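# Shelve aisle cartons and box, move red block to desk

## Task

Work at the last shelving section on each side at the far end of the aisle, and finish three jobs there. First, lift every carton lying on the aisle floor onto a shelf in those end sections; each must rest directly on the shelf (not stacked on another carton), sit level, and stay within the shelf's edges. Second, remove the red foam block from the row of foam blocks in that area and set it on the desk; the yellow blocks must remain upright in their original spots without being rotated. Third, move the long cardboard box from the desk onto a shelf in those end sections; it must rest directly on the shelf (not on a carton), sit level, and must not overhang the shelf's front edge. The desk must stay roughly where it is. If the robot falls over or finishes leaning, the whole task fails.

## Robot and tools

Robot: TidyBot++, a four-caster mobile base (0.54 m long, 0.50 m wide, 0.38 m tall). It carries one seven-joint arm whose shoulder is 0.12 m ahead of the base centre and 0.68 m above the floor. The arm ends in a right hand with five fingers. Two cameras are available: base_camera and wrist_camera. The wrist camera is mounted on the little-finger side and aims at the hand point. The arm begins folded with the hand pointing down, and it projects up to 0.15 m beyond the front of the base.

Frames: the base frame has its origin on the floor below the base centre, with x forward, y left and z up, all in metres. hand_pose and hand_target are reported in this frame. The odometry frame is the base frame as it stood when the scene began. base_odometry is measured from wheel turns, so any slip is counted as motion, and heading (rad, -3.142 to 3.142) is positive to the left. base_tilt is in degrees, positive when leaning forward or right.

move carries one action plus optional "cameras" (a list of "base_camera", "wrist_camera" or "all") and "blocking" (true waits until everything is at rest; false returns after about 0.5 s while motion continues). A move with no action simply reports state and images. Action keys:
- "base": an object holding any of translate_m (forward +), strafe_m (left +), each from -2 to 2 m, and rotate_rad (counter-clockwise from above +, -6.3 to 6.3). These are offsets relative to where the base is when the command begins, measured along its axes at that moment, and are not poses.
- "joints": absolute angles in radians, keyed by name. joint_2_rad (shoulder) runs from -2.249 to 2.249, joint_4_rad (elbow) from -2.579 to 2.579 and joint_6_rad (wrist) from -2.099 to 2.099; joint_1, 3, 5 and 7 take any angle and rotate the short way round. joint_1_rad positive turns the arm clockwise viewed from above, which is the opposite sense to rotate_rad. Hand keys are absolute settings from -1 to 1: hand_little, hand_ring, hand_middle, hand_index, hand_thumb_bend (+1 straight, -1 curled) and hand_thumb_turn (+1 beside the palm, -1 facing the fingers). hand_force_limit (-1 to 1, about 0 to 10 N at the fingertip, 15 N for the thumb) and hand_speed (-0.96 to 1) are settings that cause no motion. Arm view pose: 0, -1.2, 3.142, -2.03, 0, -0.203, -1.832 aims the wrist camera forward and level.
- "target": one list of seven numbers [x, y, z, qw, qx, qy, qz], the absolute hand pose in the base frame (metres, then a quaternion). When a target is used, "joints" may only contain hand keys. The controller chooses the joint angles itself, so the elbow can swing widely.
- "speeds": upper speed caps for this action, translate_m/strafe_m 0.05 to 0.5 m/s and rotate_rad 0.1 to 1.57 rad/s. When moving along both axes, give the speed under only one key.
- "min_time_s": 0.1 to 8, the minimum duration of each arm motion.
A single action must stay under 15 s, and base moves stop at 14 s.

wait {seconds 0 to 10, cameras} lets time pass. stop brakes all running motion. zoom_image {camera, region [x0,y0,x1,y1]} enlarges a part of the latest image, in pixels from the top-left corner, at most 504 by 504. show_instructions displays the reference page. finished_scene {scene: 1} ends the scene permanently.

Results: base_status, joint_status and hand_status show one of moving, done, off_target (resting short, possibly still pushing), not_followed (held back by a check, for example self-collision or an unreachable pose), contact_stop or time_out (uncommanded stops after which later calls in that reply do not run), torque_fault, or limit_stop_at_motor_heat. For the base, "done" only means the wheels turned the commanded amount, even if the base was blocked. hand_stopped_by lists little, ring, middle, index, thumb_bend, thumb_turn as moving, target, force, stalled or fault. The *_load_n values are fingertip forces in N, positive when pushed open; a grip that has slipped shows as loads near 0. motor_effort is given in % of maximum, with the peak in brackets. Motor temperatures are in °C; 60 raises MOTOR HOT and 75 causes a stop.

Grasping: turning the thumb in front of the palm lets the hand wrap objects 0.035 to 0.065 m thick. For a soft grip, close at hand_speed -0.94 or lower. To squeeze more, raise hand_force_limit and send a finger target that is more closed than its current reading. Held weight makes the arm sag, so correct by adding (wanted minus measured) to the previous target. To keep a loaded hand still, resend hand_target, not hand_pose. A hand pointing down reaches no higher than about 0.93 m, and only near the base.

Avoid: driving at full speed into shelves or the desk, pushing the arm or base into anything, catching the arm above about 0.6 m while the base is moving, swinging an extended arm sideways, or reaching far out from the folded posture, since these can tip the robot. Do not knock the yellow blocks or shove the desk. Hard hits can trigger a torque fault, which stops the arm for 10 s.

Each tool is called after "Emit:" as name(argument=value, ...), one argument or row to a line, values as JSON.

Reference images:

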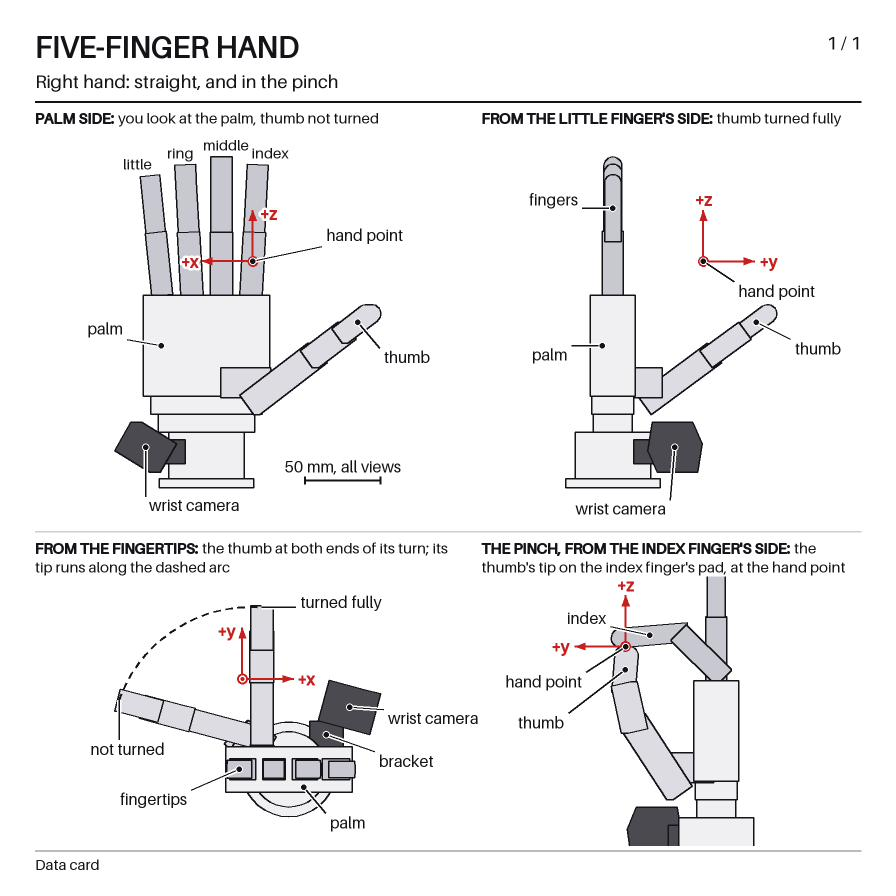

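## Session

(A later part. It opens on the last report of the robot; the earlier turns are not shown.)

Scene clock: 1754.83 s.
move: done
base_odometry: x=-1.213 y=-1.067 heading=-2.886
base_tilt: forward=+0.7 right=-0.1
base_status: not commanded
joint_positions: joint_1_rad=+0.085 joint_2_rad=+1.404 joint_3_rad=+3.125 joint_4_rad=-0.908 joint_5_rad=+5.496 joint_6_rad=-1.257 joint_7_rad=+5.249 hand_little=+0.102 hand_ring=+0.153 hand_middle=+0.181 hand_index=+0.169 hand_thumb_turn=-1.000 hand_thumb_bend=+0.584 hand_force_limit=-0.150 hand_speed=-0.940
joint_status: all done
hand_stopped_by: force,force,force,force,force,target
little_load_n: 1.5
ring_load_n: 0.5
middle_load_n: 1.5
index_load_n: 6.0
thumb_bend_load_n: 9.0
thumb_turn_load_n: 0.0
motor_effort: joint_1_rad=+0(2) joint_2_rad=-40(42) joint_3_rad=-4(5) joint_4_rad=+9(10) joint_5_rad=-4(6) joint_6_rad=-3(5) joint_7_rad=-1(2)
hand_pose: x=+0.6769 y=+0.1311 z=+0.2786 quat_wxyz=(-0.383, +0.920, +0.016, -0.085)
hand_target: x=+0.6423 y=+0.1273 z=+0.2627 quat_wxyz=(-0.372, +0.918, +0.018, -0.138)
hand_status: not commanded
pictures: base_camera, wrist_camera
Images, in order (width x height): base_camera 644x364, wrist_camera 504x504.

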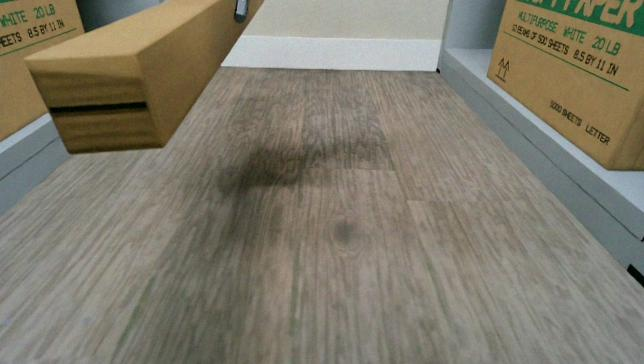

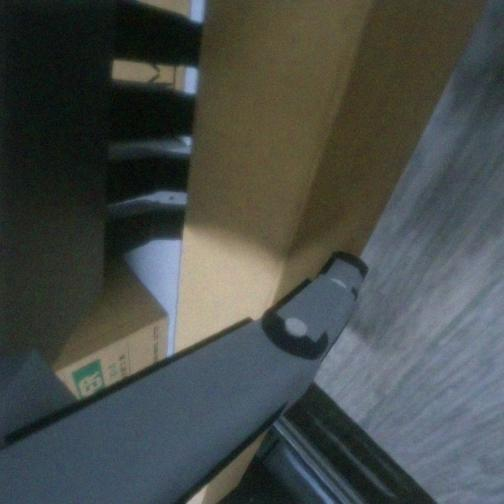

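Emit:
move(
  joints={"joint_1_rad":0.05,"joint_2_rad":0.67,"joint_3_rad":3.14,"joint_4_rad":-1.785,"joint_5_rad":-0.90,"joint_6_rad":-1.09,"joint_7_rad":-0.89},
  min_time_s=5,
)

Emit:
move(
  joints={"joint_1_rad":-0.085,"joint_2_rad":0.01,"joint_3_rad":3.14,"joint_4_rad":-2.015,"joint_5_rad":-0.785,"joint_6_rad":-1.40,"joint_7_rad":-1.375},
  min_time_s=4,
  cameras=["all"],
)

Scene clock: 1796.20 s.
move: done
base_odometry: x=-1.213 y=-1.067 heading=-2.886
base_tilt: forward=+0.6 right=-0.1
base_status: not commanded
joint_positions: joint_1_rad=+0.066 joint_2_rad=+0.697 joint_3_rad=+3.125 joint_4_rad=-1.767 joint_5_rad=+5.426 joint_6_rad=-1.147 joint_7_rad=+5.353 hand_little=+0.102 hand_ring=+0.153 hand_middle=+0.181 hand_index=+0.169 hand_thumb_turn=-1.000 hand_thumb_bend=+0.584 hand_force_limit=-0.150 hand_speed=-0.940
joint_status: all done
hand_stopped_by: force,force,force,force,force,target
little_load_n: 1.0
ring_load_n: 0.5
middle_load_n: 1.5
index_load_n: 5.5
thumb_bend_load_n: 9.0
thumb_turn_load_n: 0.0
motor_effort: joint_1_rad=+0(2) joint_2_rad=-28(41) joint_3_rad=-3(5) joint_4_rad=+7(10) joint_5_rad=-4(6) joint_6_rad=-4(6) joint_7_rad=-1(2)
hand_pose: x=+0.4978 y=+0.1583 z=+0.5005 quat_wxyz=(-0.386, +0.918, +0.013, -0.087)
hand_target: x=+0.5160 y=+0.1598 z=+0.5013 quat_wxyz=(-0.380, +0.924, +0.013, -0.048)
hand_status: not commanded
pictures: none

Scene clock: 1800.53 s.
move: done
base_odometry: x=-1.213 y=-1.067 heading=-2.886
base_tilt: forward=+0.6 right=-0.1
base_status: not commanded
joint_positions: joint_1_rad=-0.070 joint_2_rad=+0.029 joint_3_rad=+3.125 joint_4_rad=-1.993 joint_5_rad=+5.455 joint_6_rad=-1.342 joint_7_rad=+4.949 hand_little=+0.102 hand_ring=+0.153 hand_middle=+0.181 hand_index=+0.169 hand_thumb_turn=-1.000 hand_thumb_bend=+0.584 hand_force_limit=-0.150 hand_speed=-0.940
joint_status: all done
hand_stopped_by: force,force,force,force,force,target
little_load_n: 1.0
ring_load_n: 0.5
middle_load_n: 1.5
index_load_n: 5.5
thumb_bend_load_n: 9.0
thumb_turn_load_n: 0.0
motor_effort: joint_1_rad=+1(3) joint_2_rad=-12(30) joint_3_rad=-1(4) joint_4_rad=+11(12) joint_5_rad=-6(6) joint_6_rad=-2(5) joint_7_rad=-1(2)
hand_pose: x=+0.3340 y=+0.2099 z=+0.7040 quat_wxyz=(-0.386, +0.919, +0.014, -0.073)
hand_target: x=+0.3025 y=+0.1984 z=+0.7038 quat_wxyz=(-0.371, +0.922, +0.012, -0.110)
hand_status: not commanded
pictures: base_camera, wrist_camera
Images, in order (width x height): base_camera 644x364, wrist_camera 504x504.

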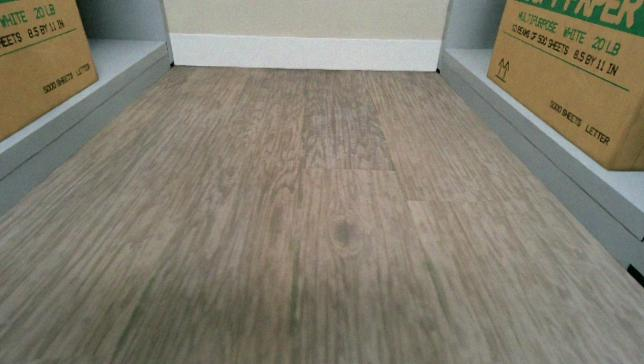

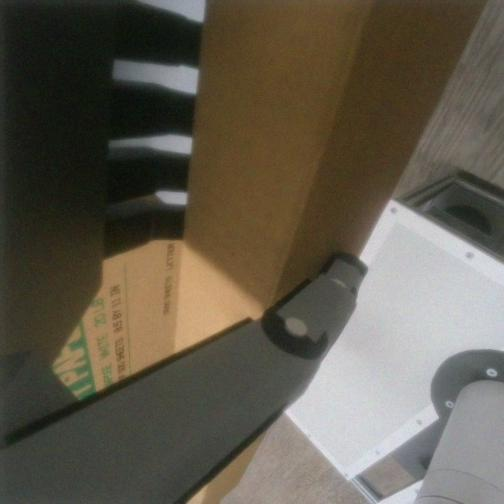

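Emit:
move(
  joints={"joint_1_rad":-0.38,"joint_2_rad":-0.28,"joint_3_rad":3.14,"joint_4_rad":-1.635,"joint_5_rad":-0.755,"joint_6_rad":-1.64,"joint_7_rad":-2.045},
  min_time_s=4,
)

Emit:
move(
  joints={"joint_1_rad":-0.50,"joint_2_rad":-0.11,"joint_3_rad":3.14,"joint_4_rad":-0.82,"joint_5_rad":-0.895,"joint_6_rad":-2.03,"joint_7_rad":-2.625},
  min_time_s=5,
  cameras=["all"],
)

Scene clock: 1809.90 s.
move: done
base_odometry: x=-1.213 y=-1.067 heading=-2.886
base_tilt: forward=+0.6 right=-0.1
base_status: not commanded
joint_positions: joint_1_rad=-0.365 joint_2_rad=-0.263 joint_3_rad=+3.125 joint_4_rad=-1.654 joint_5_rad=+5.485 joint_6_rad=-1.586 joint_7_rad=+4.280 hand_little=+0.102 hand_ring=+0.153 hand_middle=+0.181 hand_index=+0.169 hand_thumb_turn=-1.000 hand_thumb_bend=+0.584 hand_force_limit=-0.150 hand_speed=-0.940
joint_status: all done
hand_stopped_by: force,force,force,force,force,target
little_load_n: 1.0
ring_load_n: 0.5
middle_load_n: 1.5
index_load_n: 5.5
thumb_bend_load_n: 9.0
thumb_turn_load_n: 0.0
motor_effort: joint_1_rad=+0(2) joint_2_rad=-6(14) joint_3_rad=+1(1) joint_4_rad=+13(14) joint_5_rad=-6(7) joint_6_rad=+2(3) joint_7_rad=-1(2)
hand_pose: x=+0.2178 y=+0.2584 z=+0.8832 quat_wxyz=(-0.383, +0.920, +0.014, -0.083)
hand_target: x=+0.2067 y=+0.2401 z=+0.8849 quat_wxyz=(-0.360, +0.929, +0.009, -0.089)
hand_status: not commanded
pictures: none

Scene clock: 1815.20 s.
move: done
base_odometry: x=-1.213 y=-1.067 heading=-2.886
base_tilt: forward=+0.6 right=-0.1
base_status: not commanded
joint_positions: joint_1_rad=-0.484 joint_2_rad=-0.128 joint_3_rad=+3.125 joint_4_rad=-0.838 joint_5_rad=+5.430 joint_6_rad=-1.973 joint_7_rad=+3.699 hand_little=+0.102 hand_ring=+0.153 hand_middle=+0.181 hand_index=+0.169 hand_thumb_turn=-1.000 hand_thumb_bend=+0.584 hand_force_limit=-0.150 hand_speed=-0.940
joint_status: all done
hand_stopped_by: force,force,force,force,force,target
little_load_n: 1.5
ring_load_n: 0.5
middle_load_n: 1.5
index_load_n: 5.5
thumb_bend_load_n: 9.0
thumb_turn_load_n: 0.0
motor_effort: joint_1_rad=+0(2) joint_2_rad=-6(7) joint_3_rad=+0(2) joint_4_rad=+9(15) joint_5_rad=-4(7) joint_6_rad=+4(5) joint_7_rad=-1(3)
hand_pose: x=+0.1679 y=+0.2567 z=+1.0761 quat_wxyz=(-0.384, +0.920, +0.012, -0.078)
hand_target: x=+0.1541 y=+0.2489 z=+1.0774 quat_wxyz=(-0.370, +0.922, +0.014, -0.112)
hand_status: not commanded
pictures: base_camera, wrist_camera
Images, in order (width x height): base_camera 644x364, wrist_camera 504x504.

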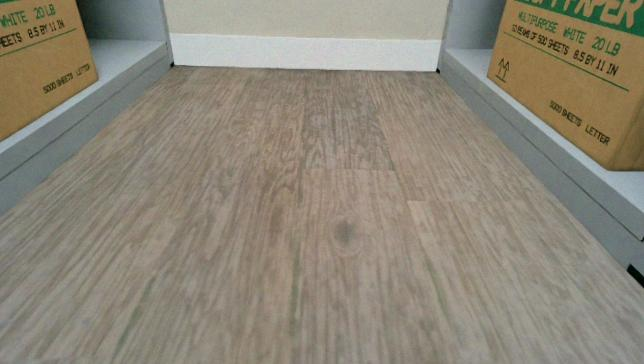

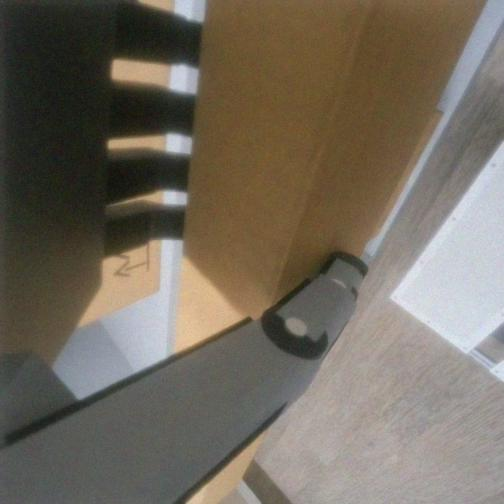

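Emit:
move(
  base={"translate_m":0.78,"strafe_m":0.095,"rotate_rad":0.02},
  speeds={"translate_m":0.12,"rotate_rad":0.1},
  cameras=["all"],
)

Scene clock: 1825.30 s.
move: done
base_odometry: x=-1.943 y=-1.356 heading=-2.865
base_tilt: forward=+0.6 right=-0.1
base_status: done
joint_positions: joint_1_rad=-0.487 joint_2_rad=-0.114 joint_3_rad=+3.125 joint_4_rad=-0.836 joint_5_rad=+5.427 joint_6_rad=-1.976 joint_7_rad=+3.699 hand_little=+0.102 hand_ring=+0.153 hand_middle=+0.181 hand_index=+0.169 hand_thumb_turn=-1.000 hand_thumb_bend=+0.584 hand_force_limit=-0.150 hand_speed=-0.940
joint_status: not commanded
hand_stopped_by: force,force,force,force,force,target
little_load_n: 1.0
ring_load_n: 0.5
middle_load_n: 1.5
index_load_n: 6.0
thumb_bend_load_n: 9.5
thumb_turn_load_n: 0.0
motor_effort: joint_1_rad=+0(1) joint_2_rad=-6(9) joint_3_rad=+0(1) joint_4_rad=+10(10) joint_5_rad=-4(5) joint_6_rad=+4(6) joint_7_rad=-1(1)
hand_pose: x=+0.1711 y=+0.2591 z=+1.0742 quat_wxyz=(-0.381, +0.921, +0.012, -0.086)
hand_target: x=+0.1541 y=+0.2489 z=+1.0774 quat_wxyz=(-0.370, +0.922, +0.014, -0.112)
hand_status: not commanded
pictures: base_camera, wrist_camera
Images, in order (width x height): base_camera 644x364, wrist_camera 504x504.

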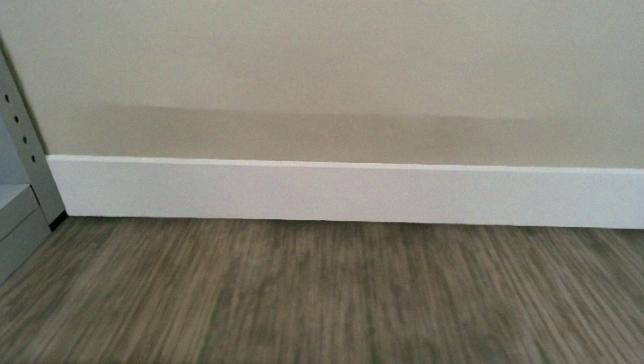

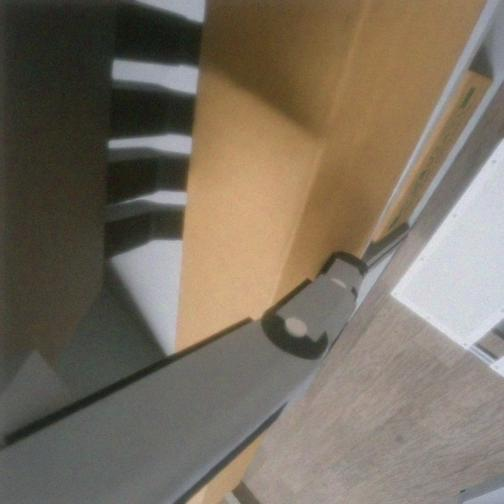

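Emit:
zoom_image(
  camera="wrist_camera",
  region=[340, 0, 504, 300],
)

Emit:
zoom_image(
  camera="wrist_camera",
  region=[90, 0, 250, 380],
)

Scaled by 1.680 from the camera's image (finer frame: 720x720).

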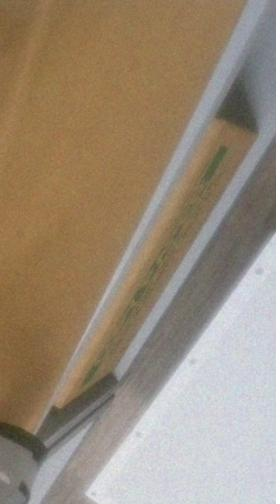

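Scaled by 1.326 from the camera's image (finer frame: 720x720).

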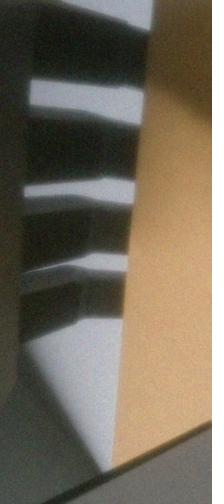

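Emit:
move(
  joints={"joint_1_rad":-0.975,"joint_2_rad":0.085,"joint_3_rad":3.14,"joint_4_rad":-0.625,"joint_5_rad":-0.535,"joint_6_rad":-1.725,"joint_7_rad":-2.865},
  min_time_s=4,
  cameras=["wrist_camera"],
)

Scene clock: 1858.80 s.
move: done
base_odometry: x=-1.943 y=-1.356 heading=-2.865
base_tilt: forward=+0.6 right=-0.1
base_status: not commanded
joint_positions: joint_1_rad=-0.960 joint_2_rad=+0.064 joint_3_rad=+3.125 joint_4_rad=-0.645 joint_5_rad=+5.706 joint_6_rad=-1.789 joint_7_rad=+3.459 hand_little=+0.102 hand_ring=+0.153 hand_middle=+0.181 hand_index=+0.169 hand_thumb_turn=-1.000 hand_thumb_bend=+0.584 hand_force_limit=-0.150 hand_speed=-0.940
joint_status: all done
hand_stopped_by: force,force,force,force,force,target
little_load_n: 1.5
ring_load_n: 0.5
middle_load_n: 1.5
index_load_n: 5.5
thumb_bend_load_n: 9.5
thumb_turn_load_n: 0.0
motor_effort: joint_1_rad=+0(2) joint_2_rad=-13(14) joint_3_rad=-1(1) joint_4_rad=+10(12) joint_5_rad=-4(5) joint_6_rad=+6(7) joint_7_rad=-1(2)
hand_pose: x=+0.1601 y=+0.3706 z=+1.0781 quat_wxyz=(-0.380, +0.921, +0.019, -0.086)
hand_target: x=+0.1807 y=+0.3945 z=+1.0840 quat_wxyz=(-0.400, +0.914, -0.016, -0.069)
hand_status: not commanded
Images, in order (width x height): wrist_camera 504x504.

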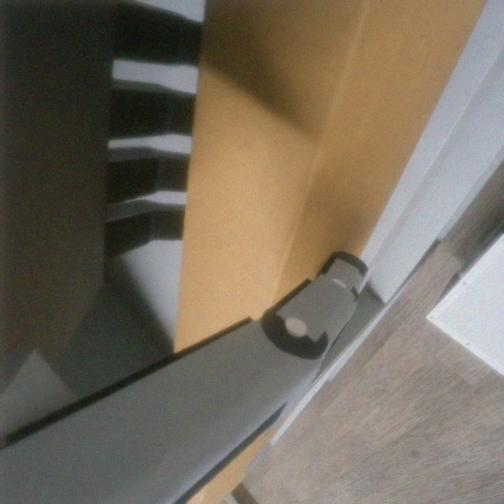

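Emit:
move(
  joints={"joint_1_rad":-1.15,"joint_2_rad":0.31,"joint_3_rad":3.14,"joint_4_rad":-0.38,"joint_5_rad":-0.42,"joint_6_rad":-1.70,"joint_7_rad":-2.985},
  min_time_s=4,
  cameras=["wrist_camera"],
)

Scene clock: 1870.70 s.
move: done
base_odometry: x=-1.943 y=-1.356 heading=-2.865
base_tilt: forward=+0.6 right=-0.1
base_status: not commanded
joint_positions: joint_1_rad=-1.135 joint_2_rad=+0.285 joint_3_rad=+3.125 joint_4_rad=-0.400 joint_5_rad=+5.822 joint_6_rad=-1.764 joint_7_rad=+3.339 hand_little=+0.102 hand_ring=+0.153 hand_middle=+0.181 hand_index=+0.169 hand_thumb_turn=-1.000 hand_thumb_bend=+0.584 hand_force_limit=-0.150 hand_speed=-0.940
joint_status: all done
hand_stopped_by: force,force,force,force,force,target
little_load_n: 1.5
ring_load_n: 0.5
middle_load_n: 1.5
index_load_n: 6.0
thumb_bend_load_n: 9.0
thumb_turn_load_n: 0.0
motor_effort: joint_1_rad=+0(2) joint_2_rad=-20(21) joint_3_rad=-1(2) joint_4_rad=+11(12) joint_5_rad=-3(5) joint_6_rad=+6(7) joint_7_rad=+0(2)
hand_pose: x=+0.1614 y=+0.4650 z=+1.0656 quat_wxyz=(-0.375, +0.923, +0.014, -0.088)
hand_target: x=+0.1774 y=+0.4927 z=+1.0686 quat_wxyz=(-0.396, +0.915, -0.019, -0.073)
hand_status: not commanded
Images, in order (width x height): wrist_camera 504x504.

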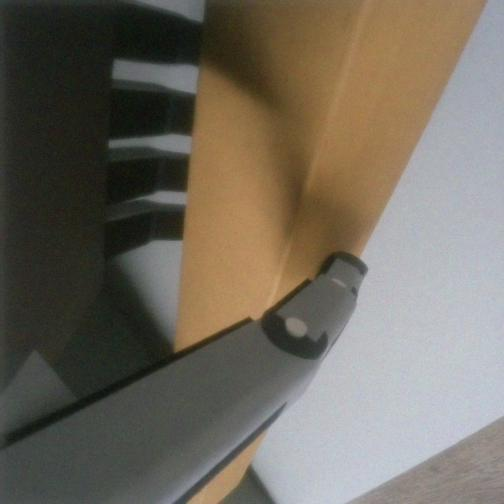

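Emit:
move(
  joints={"joint_1_rad":-1.15,"joint_2_rad":0.21,"joint_3_rad":3.14,"joint_4_rad":-0.59,"joint_5_rad":-0.42,"joint_6_rad":-1.59,"joint_7_rad":-2.855},
  min_time_s=3,
)

Emit:
move(
  joints={"joint_1_rad":-1.15,"joint_2_rad":0.18,"joint_3_rad":3.14,"joint_4_rad":-0.67,"joint_5_rad":-0.42,"joint_6_rad":-1.54,"joint_7_rad":-2.83},
  min_time_s=2,
  cameras=["wrist_camera"],
)

Scene clock: 1880.47 s.
move: done
base_odometry: x=-1.943 y=-1.356 heading=-2.865
base_tilt: forward=+0.6 right=-0.1
base_status: not commanded
joint_positions: joint_1_rad=-1.135 joint_2_rad=+0.239 joint_3_rad=+3.125 joint_4_rad=-0.568 joint_5_rad=+5.823 joint_6_rad=-1.654 joint_7_rad=+3.387 hand_little=+0.102 hand_ring=+0.153 hand_middle=+0.181 hand_index=+0.169 hand_thumb_turn=-1.000 hand_thumb_bend=+0.584 hand_force_limit=-0.150 hand_speed=-0.940
joint_status: all done
hand_stopped_by: force,force,force,force,force,target
little_load_n: 1.0
ring_load_n: 0.5
middle_load_n: 1.5
index_load_n: 6.0
thumb_bend_load_n: 9.0
thumb_turn_load_n: 0.0
motor_effort: joint_1_rad=+0(2) joint_2_rad=-20(22) joint_3_rad=-1(2) joint_4_rad=+12(13) joint_5_rad=-3(5) joint_6_rad=+5(7) joint_7_rad=-1(2)
hand_pose: x=+0.1623 y=+0.4738 z=+1.0459 quat_wxyz=(-0.376, +0.922, +0.013, -0.092)
hand_target: x=+0.1758 y=+0.4799 z=+1.0555 quat_wxyz=(-0.403, +0.913, +0.020, -0.057)
hand_status: not commanded
pictures: none

Scene clock: 1882.77 s.
move: done
base_odometry: x=-1.943 y=-1.356 heading=-2.865
base_tilt: forward=+0.6 right=-0.1
base_status: not commanded
joint_positions: joint_1_rad=-1.135 joint_2_rad=+0.208 joint_3_rad=+3.125 joint_4_rad=-0.646 joint_5_rad=+5.823 joint_6_rad=-1.603 joint_7_rad=+3.414 hand_little=+0.102 hand_ring=+0.153 hand_middle=+0.181 hand_index=+0.169 hand_thumb_turn=-1.000 hand_thumb_bend=+0.584 hand_force_limit=-0.150 hand_speed=-0.940
joint_status: all done
hand_stopped_by: force,force,force,force,force,target
little_load_n: 1.0
ring_load_n: 0.5
middle_load_n: 1.5
index_load_n: 5.5
thumb_bend_load_n: 9.0
thumb_turn_load_n: 0.0
motor_effort: joint_1_rad=+1(2) joint_2_rad=-19(21) joint_3_rad=-1(2) joint_4_rad=+12(13) joint_5_rad=-4(4) joint_6_rad=+5(7) joint_7_rad=-1(2)
hand_pose: x=+0.1616 y=+0.4738 z=+1.0389 quat_wxyz=(-0.380, +0.920, +0.015, -0.090)
hand_target: x=+0.1758 y=+0.4794 z=+1.0470 quat_wxyz=(-0.405, +0.912, +0.021, -0.055)
hand_status: not commanded
Images, in order (width x height): wrist_camera 504x504.

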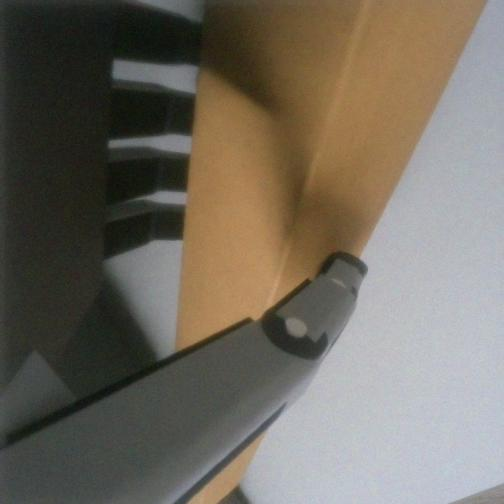

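Emit:
move(
  joints={"joint_1_rad":-1.15,"joint_2_rad":0.155,"joint_3_rad":3.14,"joint_4_rad":-0.72,"joint_5_rad":-0.42,"joint_6_rad":-1.51,"joint_7_rad":-2.81},
  min_time_s=2,
)

Emit:
move(
  joints={"joint_1_rad":-1.15,"joint_2_rad":0.130,"joint_3_rad":3.14,"joint_4_rad":-0.78,"joint_5_rad":-0.42,"joint_6_rad":-1.47,"joint_7_rad":-2.79},
  min_time_s=2,
  cameras=["wrist_camera"],
)

Scene clock: 1888.27 s.
move: done
base_odometry: x=-1.943 y=-1.356 heading=-2.865
base_tilt: forward=+0.6 right=-0.1
base_status: not commanded
joint_positions: joint_1_rad=-1.135 joint_2_rad=+0.183 joint_3_rad=+3.125 joint_4_rad=-0.696 joint_5_rad=+5.823 joint_6_rad=-1.573 joint_7_rad=+3.433 hand_little=+0.102 hand_ring=+0.153 hand_middle=+0.181 hand_index=+0.169 hand_thumb_turn=-1.000 hand_thumb_bend=+0.584 hand_force_limit=-0.150 hand_speed=-0.940
joint_status: all done
hand_stopped_by: force,force,force,force,force,target
little_load_n: 1.0
ring_load_n: 0.5
middle_load_n: 1.5
index_load_n: 5.5
thumb_bend_load_n: 9.0
thumb_turn_load_n: 0.0
motor_effort: joint_1_rad=+0(2) joint_2_rad=-19(20) joint_3_rad=-1(2) joint_4_rad=+12(14) joint_5_rad=-3(4) joint_6_rad=+6(7) joint_7_rad=-1(2)
hand_pose: x=+0.1605 y=+0.4710 z=+1.0359 quat_wxyz=(-0.384, +0.919, +0.018, -0.088)
hand_target: x=+0.1750 y=+0.4764 z=+1.0437 quat_wxyz=(-0.409, +0.911, +0.025, -0.052)
hand_status: not commanded
pictures: none

Scene clock: 1890.57 s.
move: done
base_odometry: x=-1.943 y=-1.356 heading=-2.865
base_tilt: forward=+0.6 right=-0.1
base_status: not commanded
joint_positions: joint_1_rad=-1.135 joint_2_rad=+0.157 joint_3_rad=+3.125 joint_4_rad=-0.755 joint_5_rad=+5.823 joint_6_rad=-1.532 joint_7_rad=+3.455 hand_little=+0.102 hand_ring=+0.153 hand_middle=+0.181 hand_index=+0.169 hand_thumb_turn=-1.000 hand_thumb_bend=+0.584 hand_force_limit=-0.150 hand_speed=-0.940
joint_status: all done
hand_stopped_by: force,force,force,force,force,target
little_load_n: 1.0
ring_load_n: 0.5
middle_load_n: 1.5
index_load_n: 5.5
thumb_bend_load_n: 9.5
thumb_turn_load_n: 0.0
motor_effort: joint_1_rad=+0(2) joint_2_rad=-18(20) joint_3_rad=-1(2) joint_4_rad=+12(14) joint_5_rad=-4(4) joint_6_rad=+6(6) joint_7_rad=-1(2)
hand_pose: x=+0.1601 y=+0.4702 z=+1.0311 quat_wxyz=(-0.389, +0.917, +0.020, -0.085)
hand_target: x=+0.1751 y=+0.4751 z=+1.0378 quat_wxyz=(-0.412, +0.909, +0.027, -0.049)
hand_status: not commanded
Images, in order (width x height): wrist_camera 504x504.

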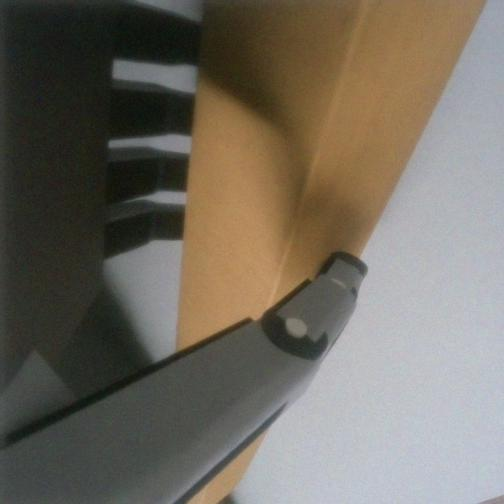

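Emit:
move(
  joints={"joint_1_rad":-1.15,"joint_2_rad":0.112,"joint_3_rad":3.14,"joint_4_rad":-0.83,"joint_5_rad":-0.42,"joint_6_rad":-1.43,"joint_7_rad":-2.77},
  min_time_s=2,
)

Emit:
move(
  joints={"joint_1_rad":-1.15,"joint_2_rad":0.095,"joint_3_rad":3.14,"joint_4_rad":-0.88,"joint_5_rad":-0.42,"joint_6_rad":-1.40,"joint_7_rad":-2.76},
  min_time_s=2,
  cameras=["wrist_camera"],
)

Scene clock: 1897.77 s.
move: done
base_odometry: x=-1.943 y=-1.356 heading=-2.865
base_tilt: forward=+0.7 right=-0.1
base_status: not commanded
joint_positions: joint_1_rad=-1.135 joint_2_rad=+0.133 joint_3_rad=+3.125 joint_4_rad=-0.802 joint_5_rad=+5.823 joint_6_rad=-1.492 joint_7_rad=+3.471 hand_little=+0.102 hand_ring=+0.153 hand_middle=+0.181 hand_index=+0.169 hand_thumb_turn=-1.000 hand_thumb_bend=+0.584 hand_force_limit=-0.150 hand_speed=-0.940
joint_status: all done
hand_stopped_by: force,force,force,force,force,target
little_load_n: 1.5
ring_load_n: 0.5
middle_load_n: 1.5
index_load_n: 5.0
thumb_bend_load_n: 9.5
thumb_turn_load_n: 0.0
motor_effort: joint_1_rad=+1(2) joint_2_rad=-16(19) joint_3_rad=-1(2) joint_4_rad=+12(14) joint_5_rad=-3(4) joint_6_rad=+5(7) joint_7_rad=-1(2)
hand_pose: x=+0.1601 y=+0.4703 z=+1.0295 quat_wxyz=(-0.397, +0.914, +0.021, -0.080)
hand_target: x=+0.1765 y=+0.4764 z=+1.0322 quat_wxyz=(-0.417, +0.907, +0.029, -0.045)
hand_status: not commanded
pictures: none

Scene clock: 1900.07 s.
move: done
base_odometry: x=-1.943 y=-1.356 heading=-2.865
base_tilt: forward=+0.6 right=-0.1
base_status: not commanded
joint_positions: joint_1_rad=-1.135 joint_2_rad=+0.109 joint_3_rad=+3.125 joint_4_rad=-0.846 joint_5_rad=+5.823 joint_6_rad=-1.454 joint_7_rad=+3.481 hand_little=+0.103 hand_ring=+0.153 hand_middle=+0.181 hand_index=+0.169 hand_thumb_turn=-1.000 hand_thumb_bend=+0.584 hand_force_limit=-0.150 hand_speed=-0.940
joint_status: all done
hand_stopped_by: force,force,force,force,force,target
little_load_n: 2.5
ring_load_n: 1.0
middle_load_n: 1.0
index_load_n: 3.5
thumb_bend_load_n: 10.5
thumb_turn_load_n: 0.0
motor_effort: joint_1_rad=-1(1) joint_2_rad=-15(18) joint_3_rad=-1(2) joint_4_rad=+11(13) joint_5_rad=-3(3) joint_6_rad=+5(6) joint_7_rad=+0(2)
hand_pose: x=+0.1597 y=+0.4699 z=+1.0288 quat_wxyz=(-0.406, +0.910, +0.019, -0.077)
hand_target: x=+0.1764 y=+0.4753 z=+1.0243 quat_wxyz=(-0.416, +0.908, +0.027, -0.045)
hand_status: not commanded
Images, in order (width x height): wrist_camera 504x504.

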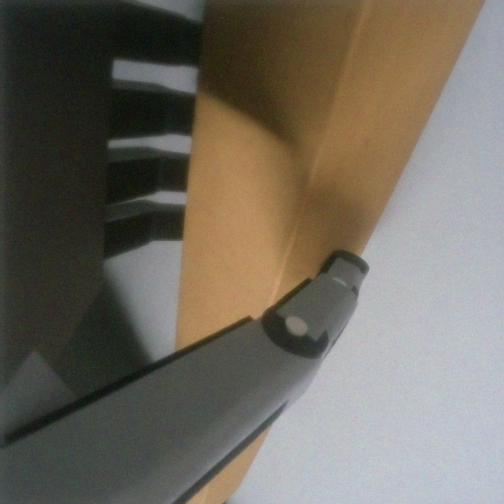

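Emit:
move(
  joints={"joint_1_rad":-1.15,"joint_2_rad":0.088,"joint_3_rad":3.14,"joint_4_rad":-0.91,"joint_5_rad":-0.42,"joint_6_rad":-1.41,"joint_7_rad":-2.76},
  min_time_s=2,
  cameras=["wrist_camera"],
)

Scene clock: 1914.13 s.
move: done
base_odometry: x=-1.943 y=-1.356 heading=-2.865
base_tilt: forward=+0.6 right=-0.1
base_status: not commanded
joint_positions: joint_1_rad=-1.135 joint_2_rad=+0.096 joint_3_rad=+3.125 joint_4_rad=-0.867 joint_5_rad=+5.823 joint_6_rad=-1.442 joint_7_rad=+3.481 hand_little=+0.103 hand_ring=+0.153 hand_middle=+0.181 hand_index=+0.169 hand_thumb_turn=-1.000 hand_thumb_bend=+0.584 hand_force_limit=-0.150 hand_speed=-0.940
joint_status: all done
hand_stopped_by: force,force,force,force,force,target
little_load_n: 2.5
ring_load_n: 1.5
middle_load_n: 1.5
index_load_n: 4.5
thumb_bend_load_n: 10.0
thumb_turn_load_n: 0.0
motor_effort: joint_1_rad=+0(2) joint_2_rad=-14(16) joint_3_rad=-1(2) joint_4_rad=+10(12) joint_5_rad=-1(4) joint_6_rad=+2(5) joint_7_rad=-1(2)
hand_pose: x=+0.1584 y=+0.4674 z=+1.0285 quat_wxyz=(-0.408, +0.910, +0.018, -0.076)
hand_target: x=+0.1734 y=+0.4683 z=+1.0133 quat_wxyz=(-0.403, +0.914, +0.025, -0.051)
hand_status: not commanded
Images, in order (width x height): wrist_camera 504x504.

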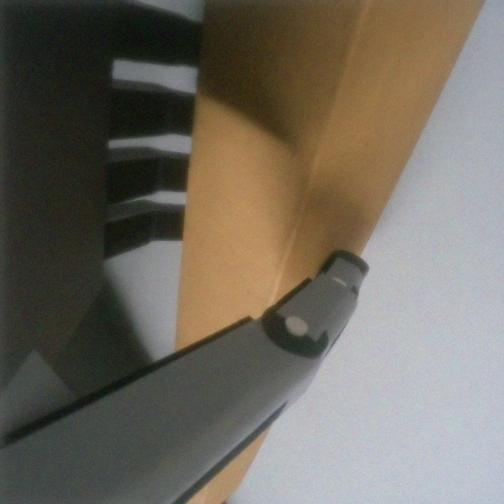

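Emit:
move(
  joints={"hand_speed":-0.85,"hand_thumb_bend":1.0,"hand_little":0.6,"hand_ring":0.6,"hand_middle":0.6,"hand_index":0.6},
  cameras=["wrist_camera"],
)

Scene clock: 1919.70 s.
move: done
base_odometry: x=-1.943 y=-1.356 heading=-2.865
base_tilt: forward=+0.6 right=-0.1
base_status: not commanded
joint_positions: joint_1_rad=-1.136 joint_2_rad=+0.091 joint_3_rad=+3.125 joint_4_rad=-0.887 joint_5_rad=+5.828 joint_6_rad=-1.441 joint_7_rad=+3.483 hand_little=+0.600 hand_ring=+0.600 hand_middle=+0.600 hand_index=+0.600 hand_thumb_turn=-1.000 hand_thumb_bend=+1.000 hand_force_limit=-0.150 hand_speed=-0.850
joint_status: all done
hand_stopped_by: target,target,target,target,target,target
little_load_n: 0.0
ring_load_n: 0.0
middle_load_n: 0.0
index_load_n: 0.0
thumb_bend_load_n: 0.0
thumb_turn_load_n: 0.0
motor_effort: joint_1_rad=+0(1) joint_2_rad=-16(17) joint_3_rad=+0(1) joint_4_rad=+13(13) joint_5_rad=-3(4) joint_6_rad=+5(6) joint_7_rad=-1(1)
hand_pose: x=+0.1583 y=+0.4648 z=+1.0218 quat_wxyz=(-0.402, +0.912, +0.016, -0.077)
hand_target: x=+0.1734 y=+0.4683 z=+1.0133 quat_wxyz=(-0.403, +0.914, +0.025, -0.051)
hand_status: not commanded
Images, in order (width x height): wrist_camera 504x504.

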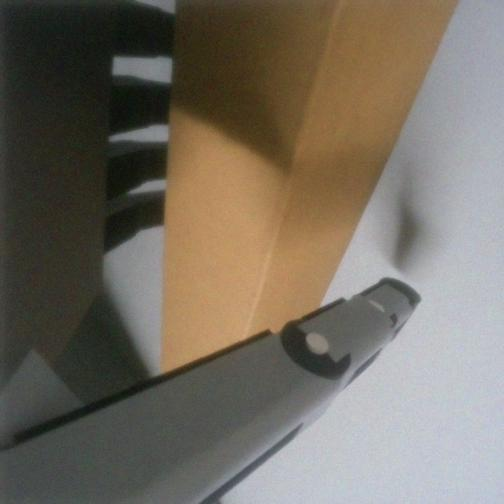

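Emit:
move(
  joints={"hand_little":1.0,"hand_ring":1.0,"hand_middle":1.0,"hand_index":1.0},
)

Emit:
move(
  joints={"joint_1_rad":-1.09,"joint_2_rad":0.18,"joint_3_rad":3.14,"joint_4_rad":-0.54,"joint_5_rad":-0.52,"joint_6_rad":-1.78,"joint_7_rad":-2.945},
  min_time_s=4,
  cameras=["wrist_camera"],
)

Scene clock: 1931.93 s.
move: done
base_odometry: x=-1.943 y=-1.356 heading=-2.865
base_tilt: forward=+0.6 right=-0.1
base_status: not commanded
joint_positions: joint_1_rad=-1.136 joint_2_rad=+0.091 joint_3_rad=+3.125 joint_4_rad=-0.887 joint_5_rad=+5.828 joint_6_rad=-1.441 joint_7_rad=+3.483 hand_little=+1.000 hand_ring=+1.000 hand_middle=+1.000 hand_index=+1.000 hand_thumb_turn=-1.000 hand_thumb_bend=+1.000 hand_force_limit=-0.150 hand_speed=-0.850
joint_status: all done
hand_stopped_by: target,target,target,target,target,target
little_load_n: 0.0
ring_load_n: -0.5
middle_load_n: 0.0
index_load_n: 0.0
thumb_bend_load_n: 0.0
thumb_turn_load_n: 0.0
motor_effort: joint_1_rad=+0(1) joint_2_rad=-17(17) joint_3_rad=-1(1) joint_4_rad=+13(13) joint_5_rad=-3(4) joint_6_rad=+5(6) joint_7_rad=-1(1)
hand_pose: x=+0.1583 y=+0.4648 z=+1.0218 quat_wxyz=(-0.402, +0.912, +0.016, -0.077)
hand_target: x=+0.1734 y=+0.4683 z=+1.0133 quat_wxyz=(-0.403, +0.914, +0.025, -0.051)
hand_status: not commanded
pictures: none

Scene clock: 1936.23 s.
move: done
base_odometry: x=-1.943 y=-1.356 heading=-2.865
base_tilt: forward=+0.6 right=-0.1
base_status: not commanded
joint_positions: joint_1_rad=-1.106 joint_2_rad=+0.153 joint_3_rad=+3.125 joint_4_rad=-0.557 joint_5_rad=+5.804 joint_6_rad=-1.720 joint_7_rad=+3.379 hand_little=+1.000 hand_ring=+1.000 hand_middle=+1.000 hand_index=+1.000 hand_thumb_turn=-1.000 hand_thumb_bend=+1.000 hand_force_limit=-0.150 hand_speed=-0.850
joint_status: all done
hand_stopped_by: target,target,target,target,target,target
little_load_n: 0.0
ring_load_n: 0.0
middle_load_n: -0.5
index_load_n: 0.0
thumb_bend_load_n: 0.0
thumb_turn_load_n: 0.0
motor_effort: joint_1_rad=+0(2) joint_2_rad=-16(18) joint_3_rad=-1(1) joint_4_rad=+10(14) joint_5_rad=-3(4) joint_6_rad=+5(7) joint_7_rad=-1(2)
hand_pose: x=+0.1500 y=+0.4260 z=+1.0771 quat_wxyz=(-0.389, +0.917, +0.018, -0.083)
hand_target: x=+0.1489 y=+0.4198 z=+1.0677 quat_wxyz=(-0.361, +0.926, -0.001, -0.108)
hand_status: not commanded
Images, in order (width x height): wrist_camera 504x504.

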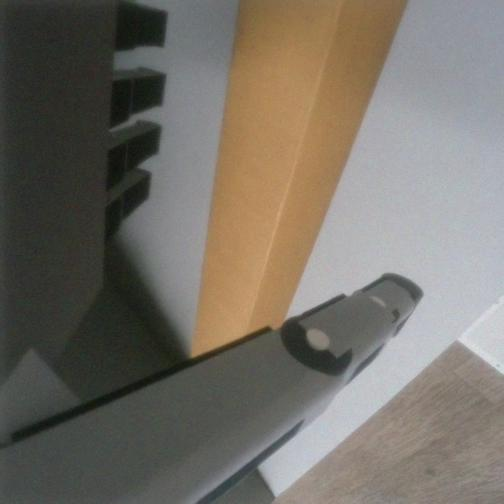

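Emit:
move(
  joints={"joint_1_rad":-0.94,"joint_2_rad":0.06,"joint_3_rad":3.14,"joint_4_rad":-0.62,"joint_5_rad":-0.61,"joint_6_rad":-1.82,"joint_7_rad":-2.79},
  min_time_s=3,
)

Emit:
move(
  joints={"joint_1_rad":-0.47,"joint_2_rad":-0.13,"joint_3_rad":3.14,"joint_4_rad":-0.85,"joint_5_rad":-0.88,"joint_6_rad":-1.98,"joint_7_rad":-2.55},
  min_time_s=3,
  cameras=["wrist_camera"],
)

Scene clock: 1944.50 s.
move: done
base_odometry: x=-1.943 y=-1.356 heading=-2.865
base_tilt: forward=+0.6 right=-0.1
base_status: not commanded
joint_positions: joint_1_rad=-0.956 joint_2_rad=+0.081 joint_3_rad=+3.125 joint_4_rad=-0.596 joint_5_rad=+5.714 joint_6_rad=-1.760 joint_7_rad=+3.453 hand_little=+1.000 hand_ring=+1.000 hand_middle=+1.000 hand_index=+1.000 hand_thumb_turn=-1.000 hand_thumb_bend=+1.000 hand_force_limit=-0.150 hand_speed=-0.850
joint_status: all done
hand_stopped_by: target,target,target,target,target,target
little_load_n: -0.5
ring_load_n: 0.0
middle_load_n: 0.0
index_load_n: -0.5
thumb_bend_load_n: 0.0
thumb_turn_load_n: 0.0
motor_effort: joint_1_rad=+0(2) joint_2_rad=-13(17) joint_3_rad=-1(2) joint_4_rad=+10(12) joint_5_rad=-3(4) joint_6_rad=+5(7) joint_7_rad=-1(2)
hand_pose: x=+0.1709 y=+0.3840 z=+1.0915 quat_wxyz=(-0.403, +0.912, +0.014, -0.071)
hand_target: x=+0.1620 y=+0.3603 z=+1.0847 quat_wxyz=(-0.384, +0.919, +0.035, -0.081)
hand_status: not commanded
pictures: none

Scene clock: 1947.80 s.
move: done
base_odometry: x=-1.943 y=-1.356 heading=-2.865
base_tilt: forward=+0.6 right=-0.1
base_status: not commanded
joint_positions: joint_1_rad=-0.484 joint_2_rad=-0.112 joint_3_rad=+3.125 joint_4_rad=-0.828 joint_5_rad=+5.445 joint_6_rad=-1.921 joint_7_rad=+3.692 hand_little=+1.000 hand_ring=+1.000 hand_middle=+1.000 hand_index=+1.000 hand_thumb_turn=-1.000 hand_thumb_bend=+1.000 hand_force_limit=-0.150 hand_speed=-0.850
joint_status: all done
hand_stopped_by: target,target,target,target,target,target
little_load_n: 0.0
ring_load_n: 0.0
middle_load_n: 0.0
index_load_n: 0.0
thumb_bend_load_n: 0.0
thumb_turn_load_n: 0.0
motor_effort: joint_1_rad=+0(2) joint_2_rad=-6(14) joint_3_rad=+0(1) joint_4_rad=+9(11) joint_5_rad=-4(5) joint_6_rad=+5(7) joint_7_rad=-1(2)
hand_pose: x=+0.1855 y=+0.2714 z=+1.0807 quat_wxyz=(-0.399, +0.914, -0.004, -0.065)
hand_target: x=+0.1698 y=+0.2542 z=+1.0759 quat_wxyz=(-0.389, +0.918, +0.021, -0.080)
hand_status: not commanded
Images, in order (width x height): wrist_camera 504x504.

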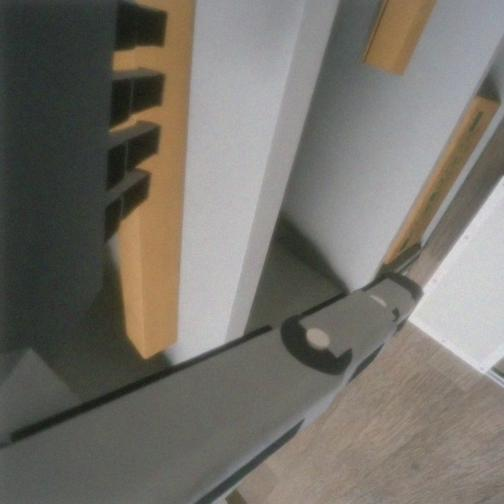

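Emit:
zoom_image(
  camera="wrist_camera",
  region=[90, 220, 250, 380],
)

Scaled by 3.150 from the camera's image (finer frame: 720x720).

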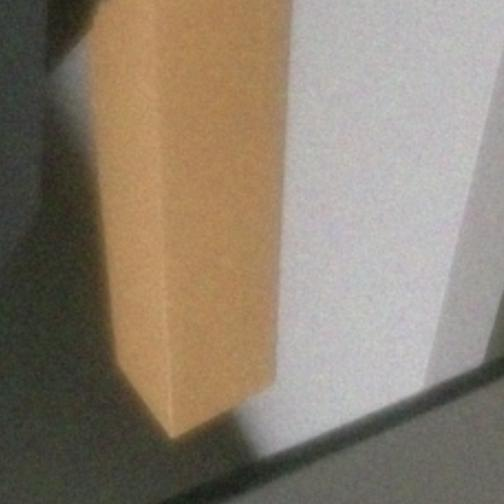

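Emit:
move(
  joints={"joint_1_rad":-0.35,"joint_2_rad":-0.28,"joint_3_rad":3.14,"joint_4_rad":-1.66,"joint_5_rad":-0.78,"joint_6_rad":-1.55,"joint_7_rad":-1.95},
  min_time_s=2.5,
)

Emit:
move(
  joints={"joint_1_rad":0.0,"joint_2_rad":0.05,"joint_3_rad":3.13,"joint_4_rad":-2.05,"joint_5_rad":-0.8,"joint_6_rad":-1.3,"joint_7_rad":-1.2},
  base={"translate_m":-0.75,"strafe_m":-0.08},
  speeds={"translate_m":0.2},
  min_time_s=3,
  cameras=["all"],
)

Scene clock: 1966.00 s.
move: off_target
base_odometry: x=-1.943 y=-1.356 heading=-2.865
base_tilt: forward=+0.6 right=+0.0
base_status: not commanded
joint_positions: joint_1_rad=-0.381 joint_2_rad=-0.397 joint_3_rad=+3.177 joint_4_rad=-1.503 joint_5_rad=+5.374 joint_6_rad=-1.621 joint_7_rad=+4.281 hand_little=+1.000 hand_ring=+1.000 hand_middle=+1.000 hand_index=+1.000 hand_thumb_turn=-1.000 hand_thumb_bend=+1.000 hand_force_limit=-0.150 hand_speed=-0.850
joint_status: joint_2_rad off_target (ended at -0.397, target -0.280); joint_4_rad off_target (ended at -1.503, target -1.660); joint_5_rad off_target (ended at +5.374, target +5.503); the others done
hand_stopped_by: target,target,target,target,target,target
little_load_n: 0.0
ring_load_n: 0.0
middle_load_n: 2.0
index_load_n: 0.0
thumb_bend_load_n: 0.5
thumb_turn_load_n: 0.0
motor_effort: joint_1_rad=+2(4) joint_2_rad=+24(24) joint_3_rad=-9(9) joint_4_rad=-9(11) joint_5_rad=+25(25) joint_6_rad=+5(5) joint_7_rad=+0(2)
hand_pose: x=+0.1926 y=+0.2642 z=+0.9788 quat_wxyz=(-0.469, +0.880, +0.074, +0.008)
hand_target: x=+0.2375 y=+0.2532 z=+0.8813 quat_wxyz=(-0.389, +0.920, +0.020, -0.044)
hand_status: not commanded
pictures: none

Scene clock: 1970.57 s.
move: done
base_odometry: x=-1.243 y=-1.074 heading=-2.865
base_tilt: forward=+0.6 right=-0.1
base_status: done
joint_positions: joint_1_rad=-0.014 joint_2_rad=+0.031 joint_3_rad=+3.136 joint_4_rad=-2.030 joint_5_rad=+5.523 joint_6_rad=-1.354 joint_7_rad=+5.043 hand_little=+1.000 hand_ring=+1.000 hand_middle=+1.000 hand_index=+1.000 hand_thumb_turn=-1.000 hand_thumb_bend=+1.000 hand_force_limit=-0.150 hand_speed=-0.850
joint_status: all done
hand_stopped_by: target,target,target,target,target,target
little_load_n: 0.0
ring_load_n: 0.0
middle_load_n: 0.0
index_load_n: 0.0
thumb_bend_load_n: 0.0
thumb_turn_load_n: 0.0
motor_effort: joint_1_rad=+0(6) joint_2_rad=-12(23) joint_3_rad=+0(12) joint_4_rad=+11(17) joint_5_rad=-5(27) joint_6_rad=-2(13) joint_7_rad=-1(2)
hand_pose: x=+0.3288 y=+0.1751 z=+0.6832 quat_wxyz=(-0.364, +0.928, +0.034, -0.072)
hand_target: x=+0.3438 y=+0.1809 z=+0.6741 quat_wxyz=(-0.374, +0.925, +0.025, -0.053)
hand_status: not commanded
pictures: base_camera, wrist_camera
Images, in order (width x height): base_camera 644x364, wrist_camera 504x504.

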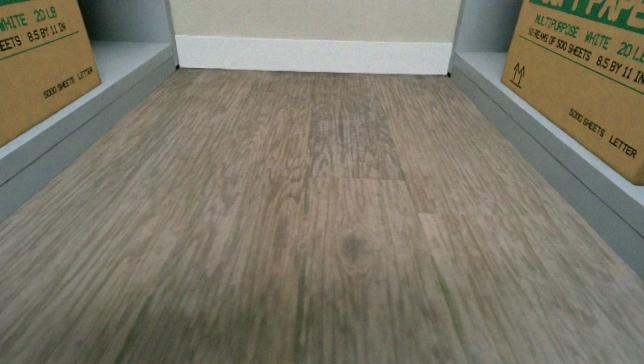

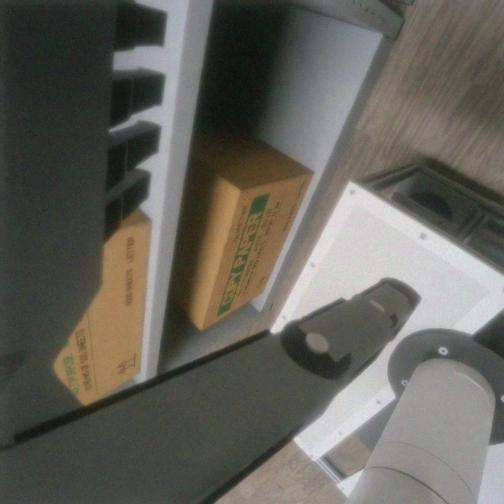

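Emit:
move(
  base={"translate_m":-1.6,"strafe_m":-0.03},
  joints={"joint_1_rad":0.24,"joint_2_rad":0.40,"joint_3_rad":3.13,"joint_4_rad":-2.11,"joint_5_rad":-0.85,"joint_6_rad":-1.12,"joint_7_rad":-0.68},
  speeds={"translate_m":0.3},
  min_time_s=3,
  cameras=["base_camera"],
)

Emit:
move(
  base={"strafe_m":0.77},
  speeds={"strafe_m":0.25},
  cameras=["base_camera"],
)

Scene clock: 1985.63 s.
move: done
base_odometry: x=+0.288 y=-0.608 heading=-2.865
base_tilt: forward=+0.6 right=-0.1
base_status: done
joint_positions: joint_1_rad=+0.226 joint_2_rad=+0.376 joint_3_rad=+3.136 joint_4_rad=-2.094 joint_5_rad=+5.473 joint_6_rad=-1.177 joint_7_rad=+5.563 hand_little=+1.000 hand_ring=+1.000 hand_middle=+1.000 hand_index=+1.000 hand_thumb_turn=-1.000 hand_thumb_bend=+1.000 hand_force_limit=-0.150 hand_speed=-0.850
joint_status: all done
hand_stopped_by: target,target,target,target,target,target
little_load_n: 0.0
ring_load_n: 0.0
middle_load_n: 0.0
index_load_n: 0.0
thumb_bend_load_n: 0.0
thumb_turn_load_n: 0.0
motor_effort: joint_1_rad=+0(2) joint_2_rad=-19(21) joint_3_rad=-2(2) joint_4_rad=+7(12) joint_5_rad=-4(6) joint_6_rad=-3(5) joint_7_rad=-1(2)
hand_pose: x=+0.3998 y=+0.1079 z=+0.5610 quat_wxyz=(-0.389, +0.919, +0.050, -0.037)
hand_target: x=+0.4122 y=+0.1060 z=+0.5477 quat_wxyz=(-0.387, +0.921, +0.038, -0.018)
hand_status: not commanded
Images, in order (width x height): base_camera 644x364.

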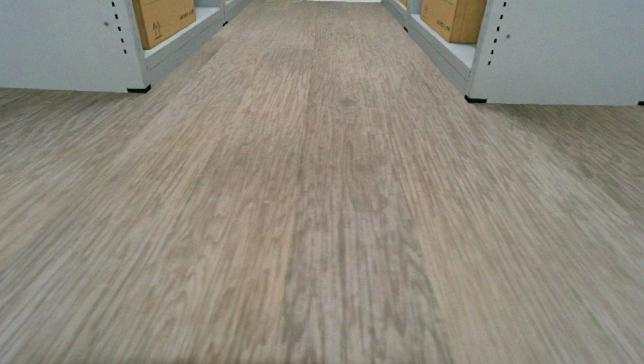

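Scene clock: 1989.60 s.
move: done
base_odometry: x=+0.498 y=-1.349 heading=-2.865
base_tilt: forward=+0.6 right=-0.1
base_status: done
joint_positions: joint_1_rad=+0.233 joint_2_rad=+0.377 joint_3_rad=+3.136 joint_4_rad=-2.094 joint_5_rad=+5.471 joint_6_rad=-1.176 joint_7_rad=+5.563 hand_little=+1.000 hand_ring=+1.000 hand_middle=+1.000 hand_index=+1.000 hand_thumb_turn=-1.000 hand_thumb_bend=+1.000 hand_force_limit=-0.150 hand_speed=-0.850
joint_status: not commanded
hand_stopped_by: target,target,target,target,target,target
little_load_n: 0.0
ring_load_n: 0.0
middle_load_n: 0.0
index_load_n: 0.0
thumb_bend_load_n: 0.0
thumb_turn_load_n: 0.0
motor_effort: joint_1_rad=+0(3) joint_2_rad=-19(20) joint_3_rad=-2(3) joint_4_rad=+7(7) joint_5_rad=-3(4) joint_6_rad=-4(4) joint_7_rad=-1(1)
hand_pose: x=+0.4009 y=+0.1064 z=+0.5609 quat_wxyz=(-0.389, +0.919, +0.046, -0.035)
hand_target: x=+0.4122 y=+0.1060 z=+0.5477 quat_wxyz=(-0.387, +0.921, +0.038, -0.018)
hand_status: not commanded
Images, in order (width x height): base_camera 644x364.

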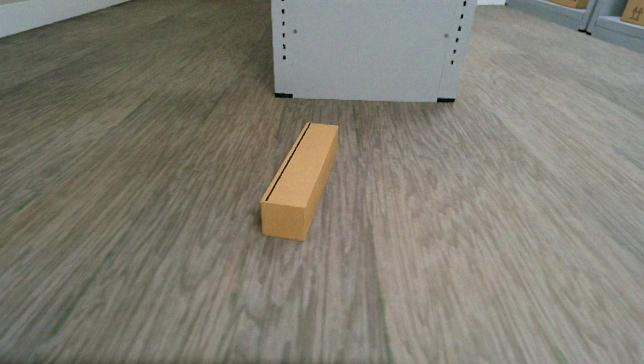

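Emit:
move(
  base={"translate_m":0.24,"strafe_m":0.047,"rotate_rad":-0.04},
  speeds={"translate_m":0.2,"rotate_rad":0.2},
  joints={"joint_1_rad":0.407,"joint_2_rad":1.111,"joint_3_rad":3.142,"joint_4_rad":-1.733,"joint_5_rad":-1.061,"joint_6_rad":-0.899,"joint_7_rad":-0.370},
  min_time_s=4,
  cameras=["all"],
)

Scene clock: 2002.43 s.
move: done
base_odometry: x=+0.280 y=-1.460 heading=-2.905
base_tilt: forward=+0.6 right=-0.1
base_status: done
joint_positions: joint_1_rad=+0.393 joint_2_rad=+1.080 joint_3_rad=+3.136 joint_4_rad=-1.748 joint_5_rad=+5.262 joint_6_rad=-0.958 joint_7_rad=+5.873 hand_little=+1.000 hand_ring=+1.000 hand_middle=+1.000 hand_index=+1.000 hand_thumb_turn=-1.000 hand_thumb_bend=+1.000 hand_force_limit=-0.150 hand_speed=-0.850
joint_status: all done
hand_stopped_by: target,target,target,target,target,target
little_load_n: 0.0
ring_load_n: 0.0
middle_load_n: 0.0
index_load_n: 0.0
thumb_bend_load_n: 0.0
thumb_turn_load_n: 0.0
motor_effort: joint_1_rad=+0(3) joint_2_rad=-31(33) joint_3_rad=-3(4) joint_4_rad=+3(8) joint_5_rad=-2(5) joint_6_rad=-5(6) joint_7_rad=-1(2)
hand_pose: x=+0.5338 y=+0.0234 z=+0.3202 quat_wxyz=(-0.403, +0.914, -0.053, +0.006)
hand_target: x=+0.5470 y=+0.0027 z=+0.2977 quat_wxyz=(-0.382, +0.921, -0.067, +0.028)
hand_status: not commanded
pictures: base_camera, wrist_camera
Images, in order (width x height): base_camera 644x364, wrist_camera 504x504.

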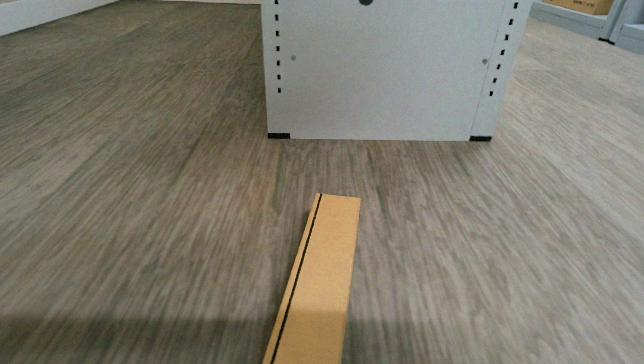

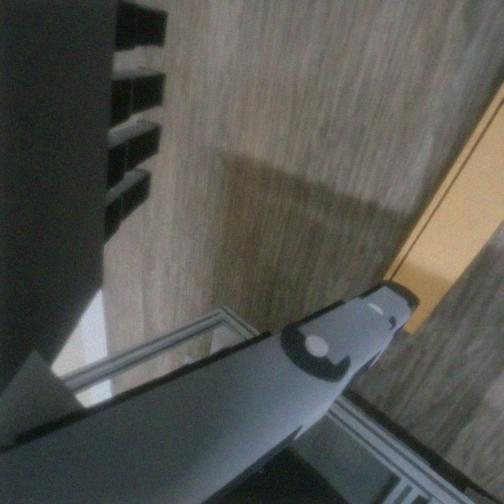

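Emit:
move(
  joints={"joint_1_rad":0.438,"joint_2_rad":1.54,"joint_3_rad":3.13,"joint_4_rad":-1.465,"joint_5_rad":-1.20,"joint_6_rad":-0.835,"joint_7_rad":-0.19},
  min_time_s=3,
  cameras=["all"],
)

Scene clock: 2012.50 s.
move: done
base_odometry: x=+0.280 y=-1.460 heading=-2.905
base_tilt: forward=+0.7 right=-0.1
base_status: not commanded
joint_positions: joint_1_rad=+0.422 joint_2_rad=+1.507 joint_3_rad=+3.136 joint_4_rad=-1.480 joint_5_rad=+5.123 joint_6_rad=-0.894 joint_7_rad=+6.053 hand_little=+1.000 hand_ring=+1.000 hand_middle=+1.000 hand_index=+1.000 hand_thumb_turn=-1.000 hand_thumb_bend=+1.000 hand_force_limit=-0.150 hand_speed=-0.850
joint_status: all done
hand_stopped_by: target,target,target,target,target,target
little_load_n: 0.0
ring_load_n: 0.0
middle_load_n: 0.0
index_load_n: 0.0
thumb_bend_load_n: 0.0
thumb_turn_load_n: 0.0
motor_effort: joint_1_rad=+0(2) joint_2_rad=-32(34) joint_3_rad=-4(5) joint_4_rad=+1(4) joint_5_rad=-1(3) joint_6_rad=-5(7) joint_7_rad=-1(2)
hand_pose: x=+0.5422 y=+0.0157 z=+0.1406 quat_wxyz=(-0.411, +0.908, -0.079, +0.020)
hand_target: x=+0.5468 y=+0.0006 z=+0.1170 quat_wxyz=(-0.390, +0.916, -0.092, +0.036)
hand_status: not commanded
pictures: base_camera, wrist_camera
Images, in order (width x height): base_camera 644x364, wrist_camera 504x504.

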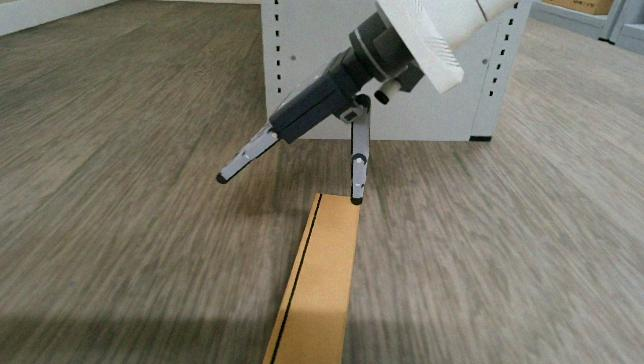

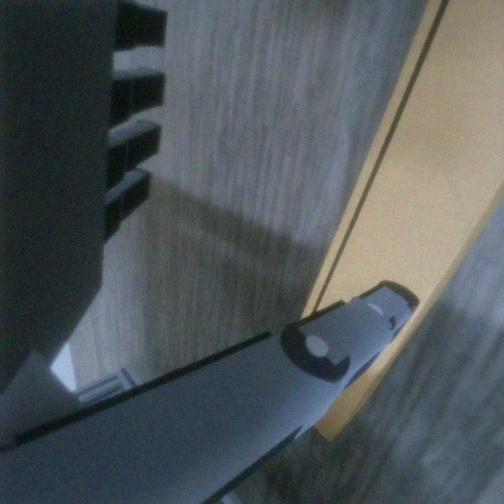

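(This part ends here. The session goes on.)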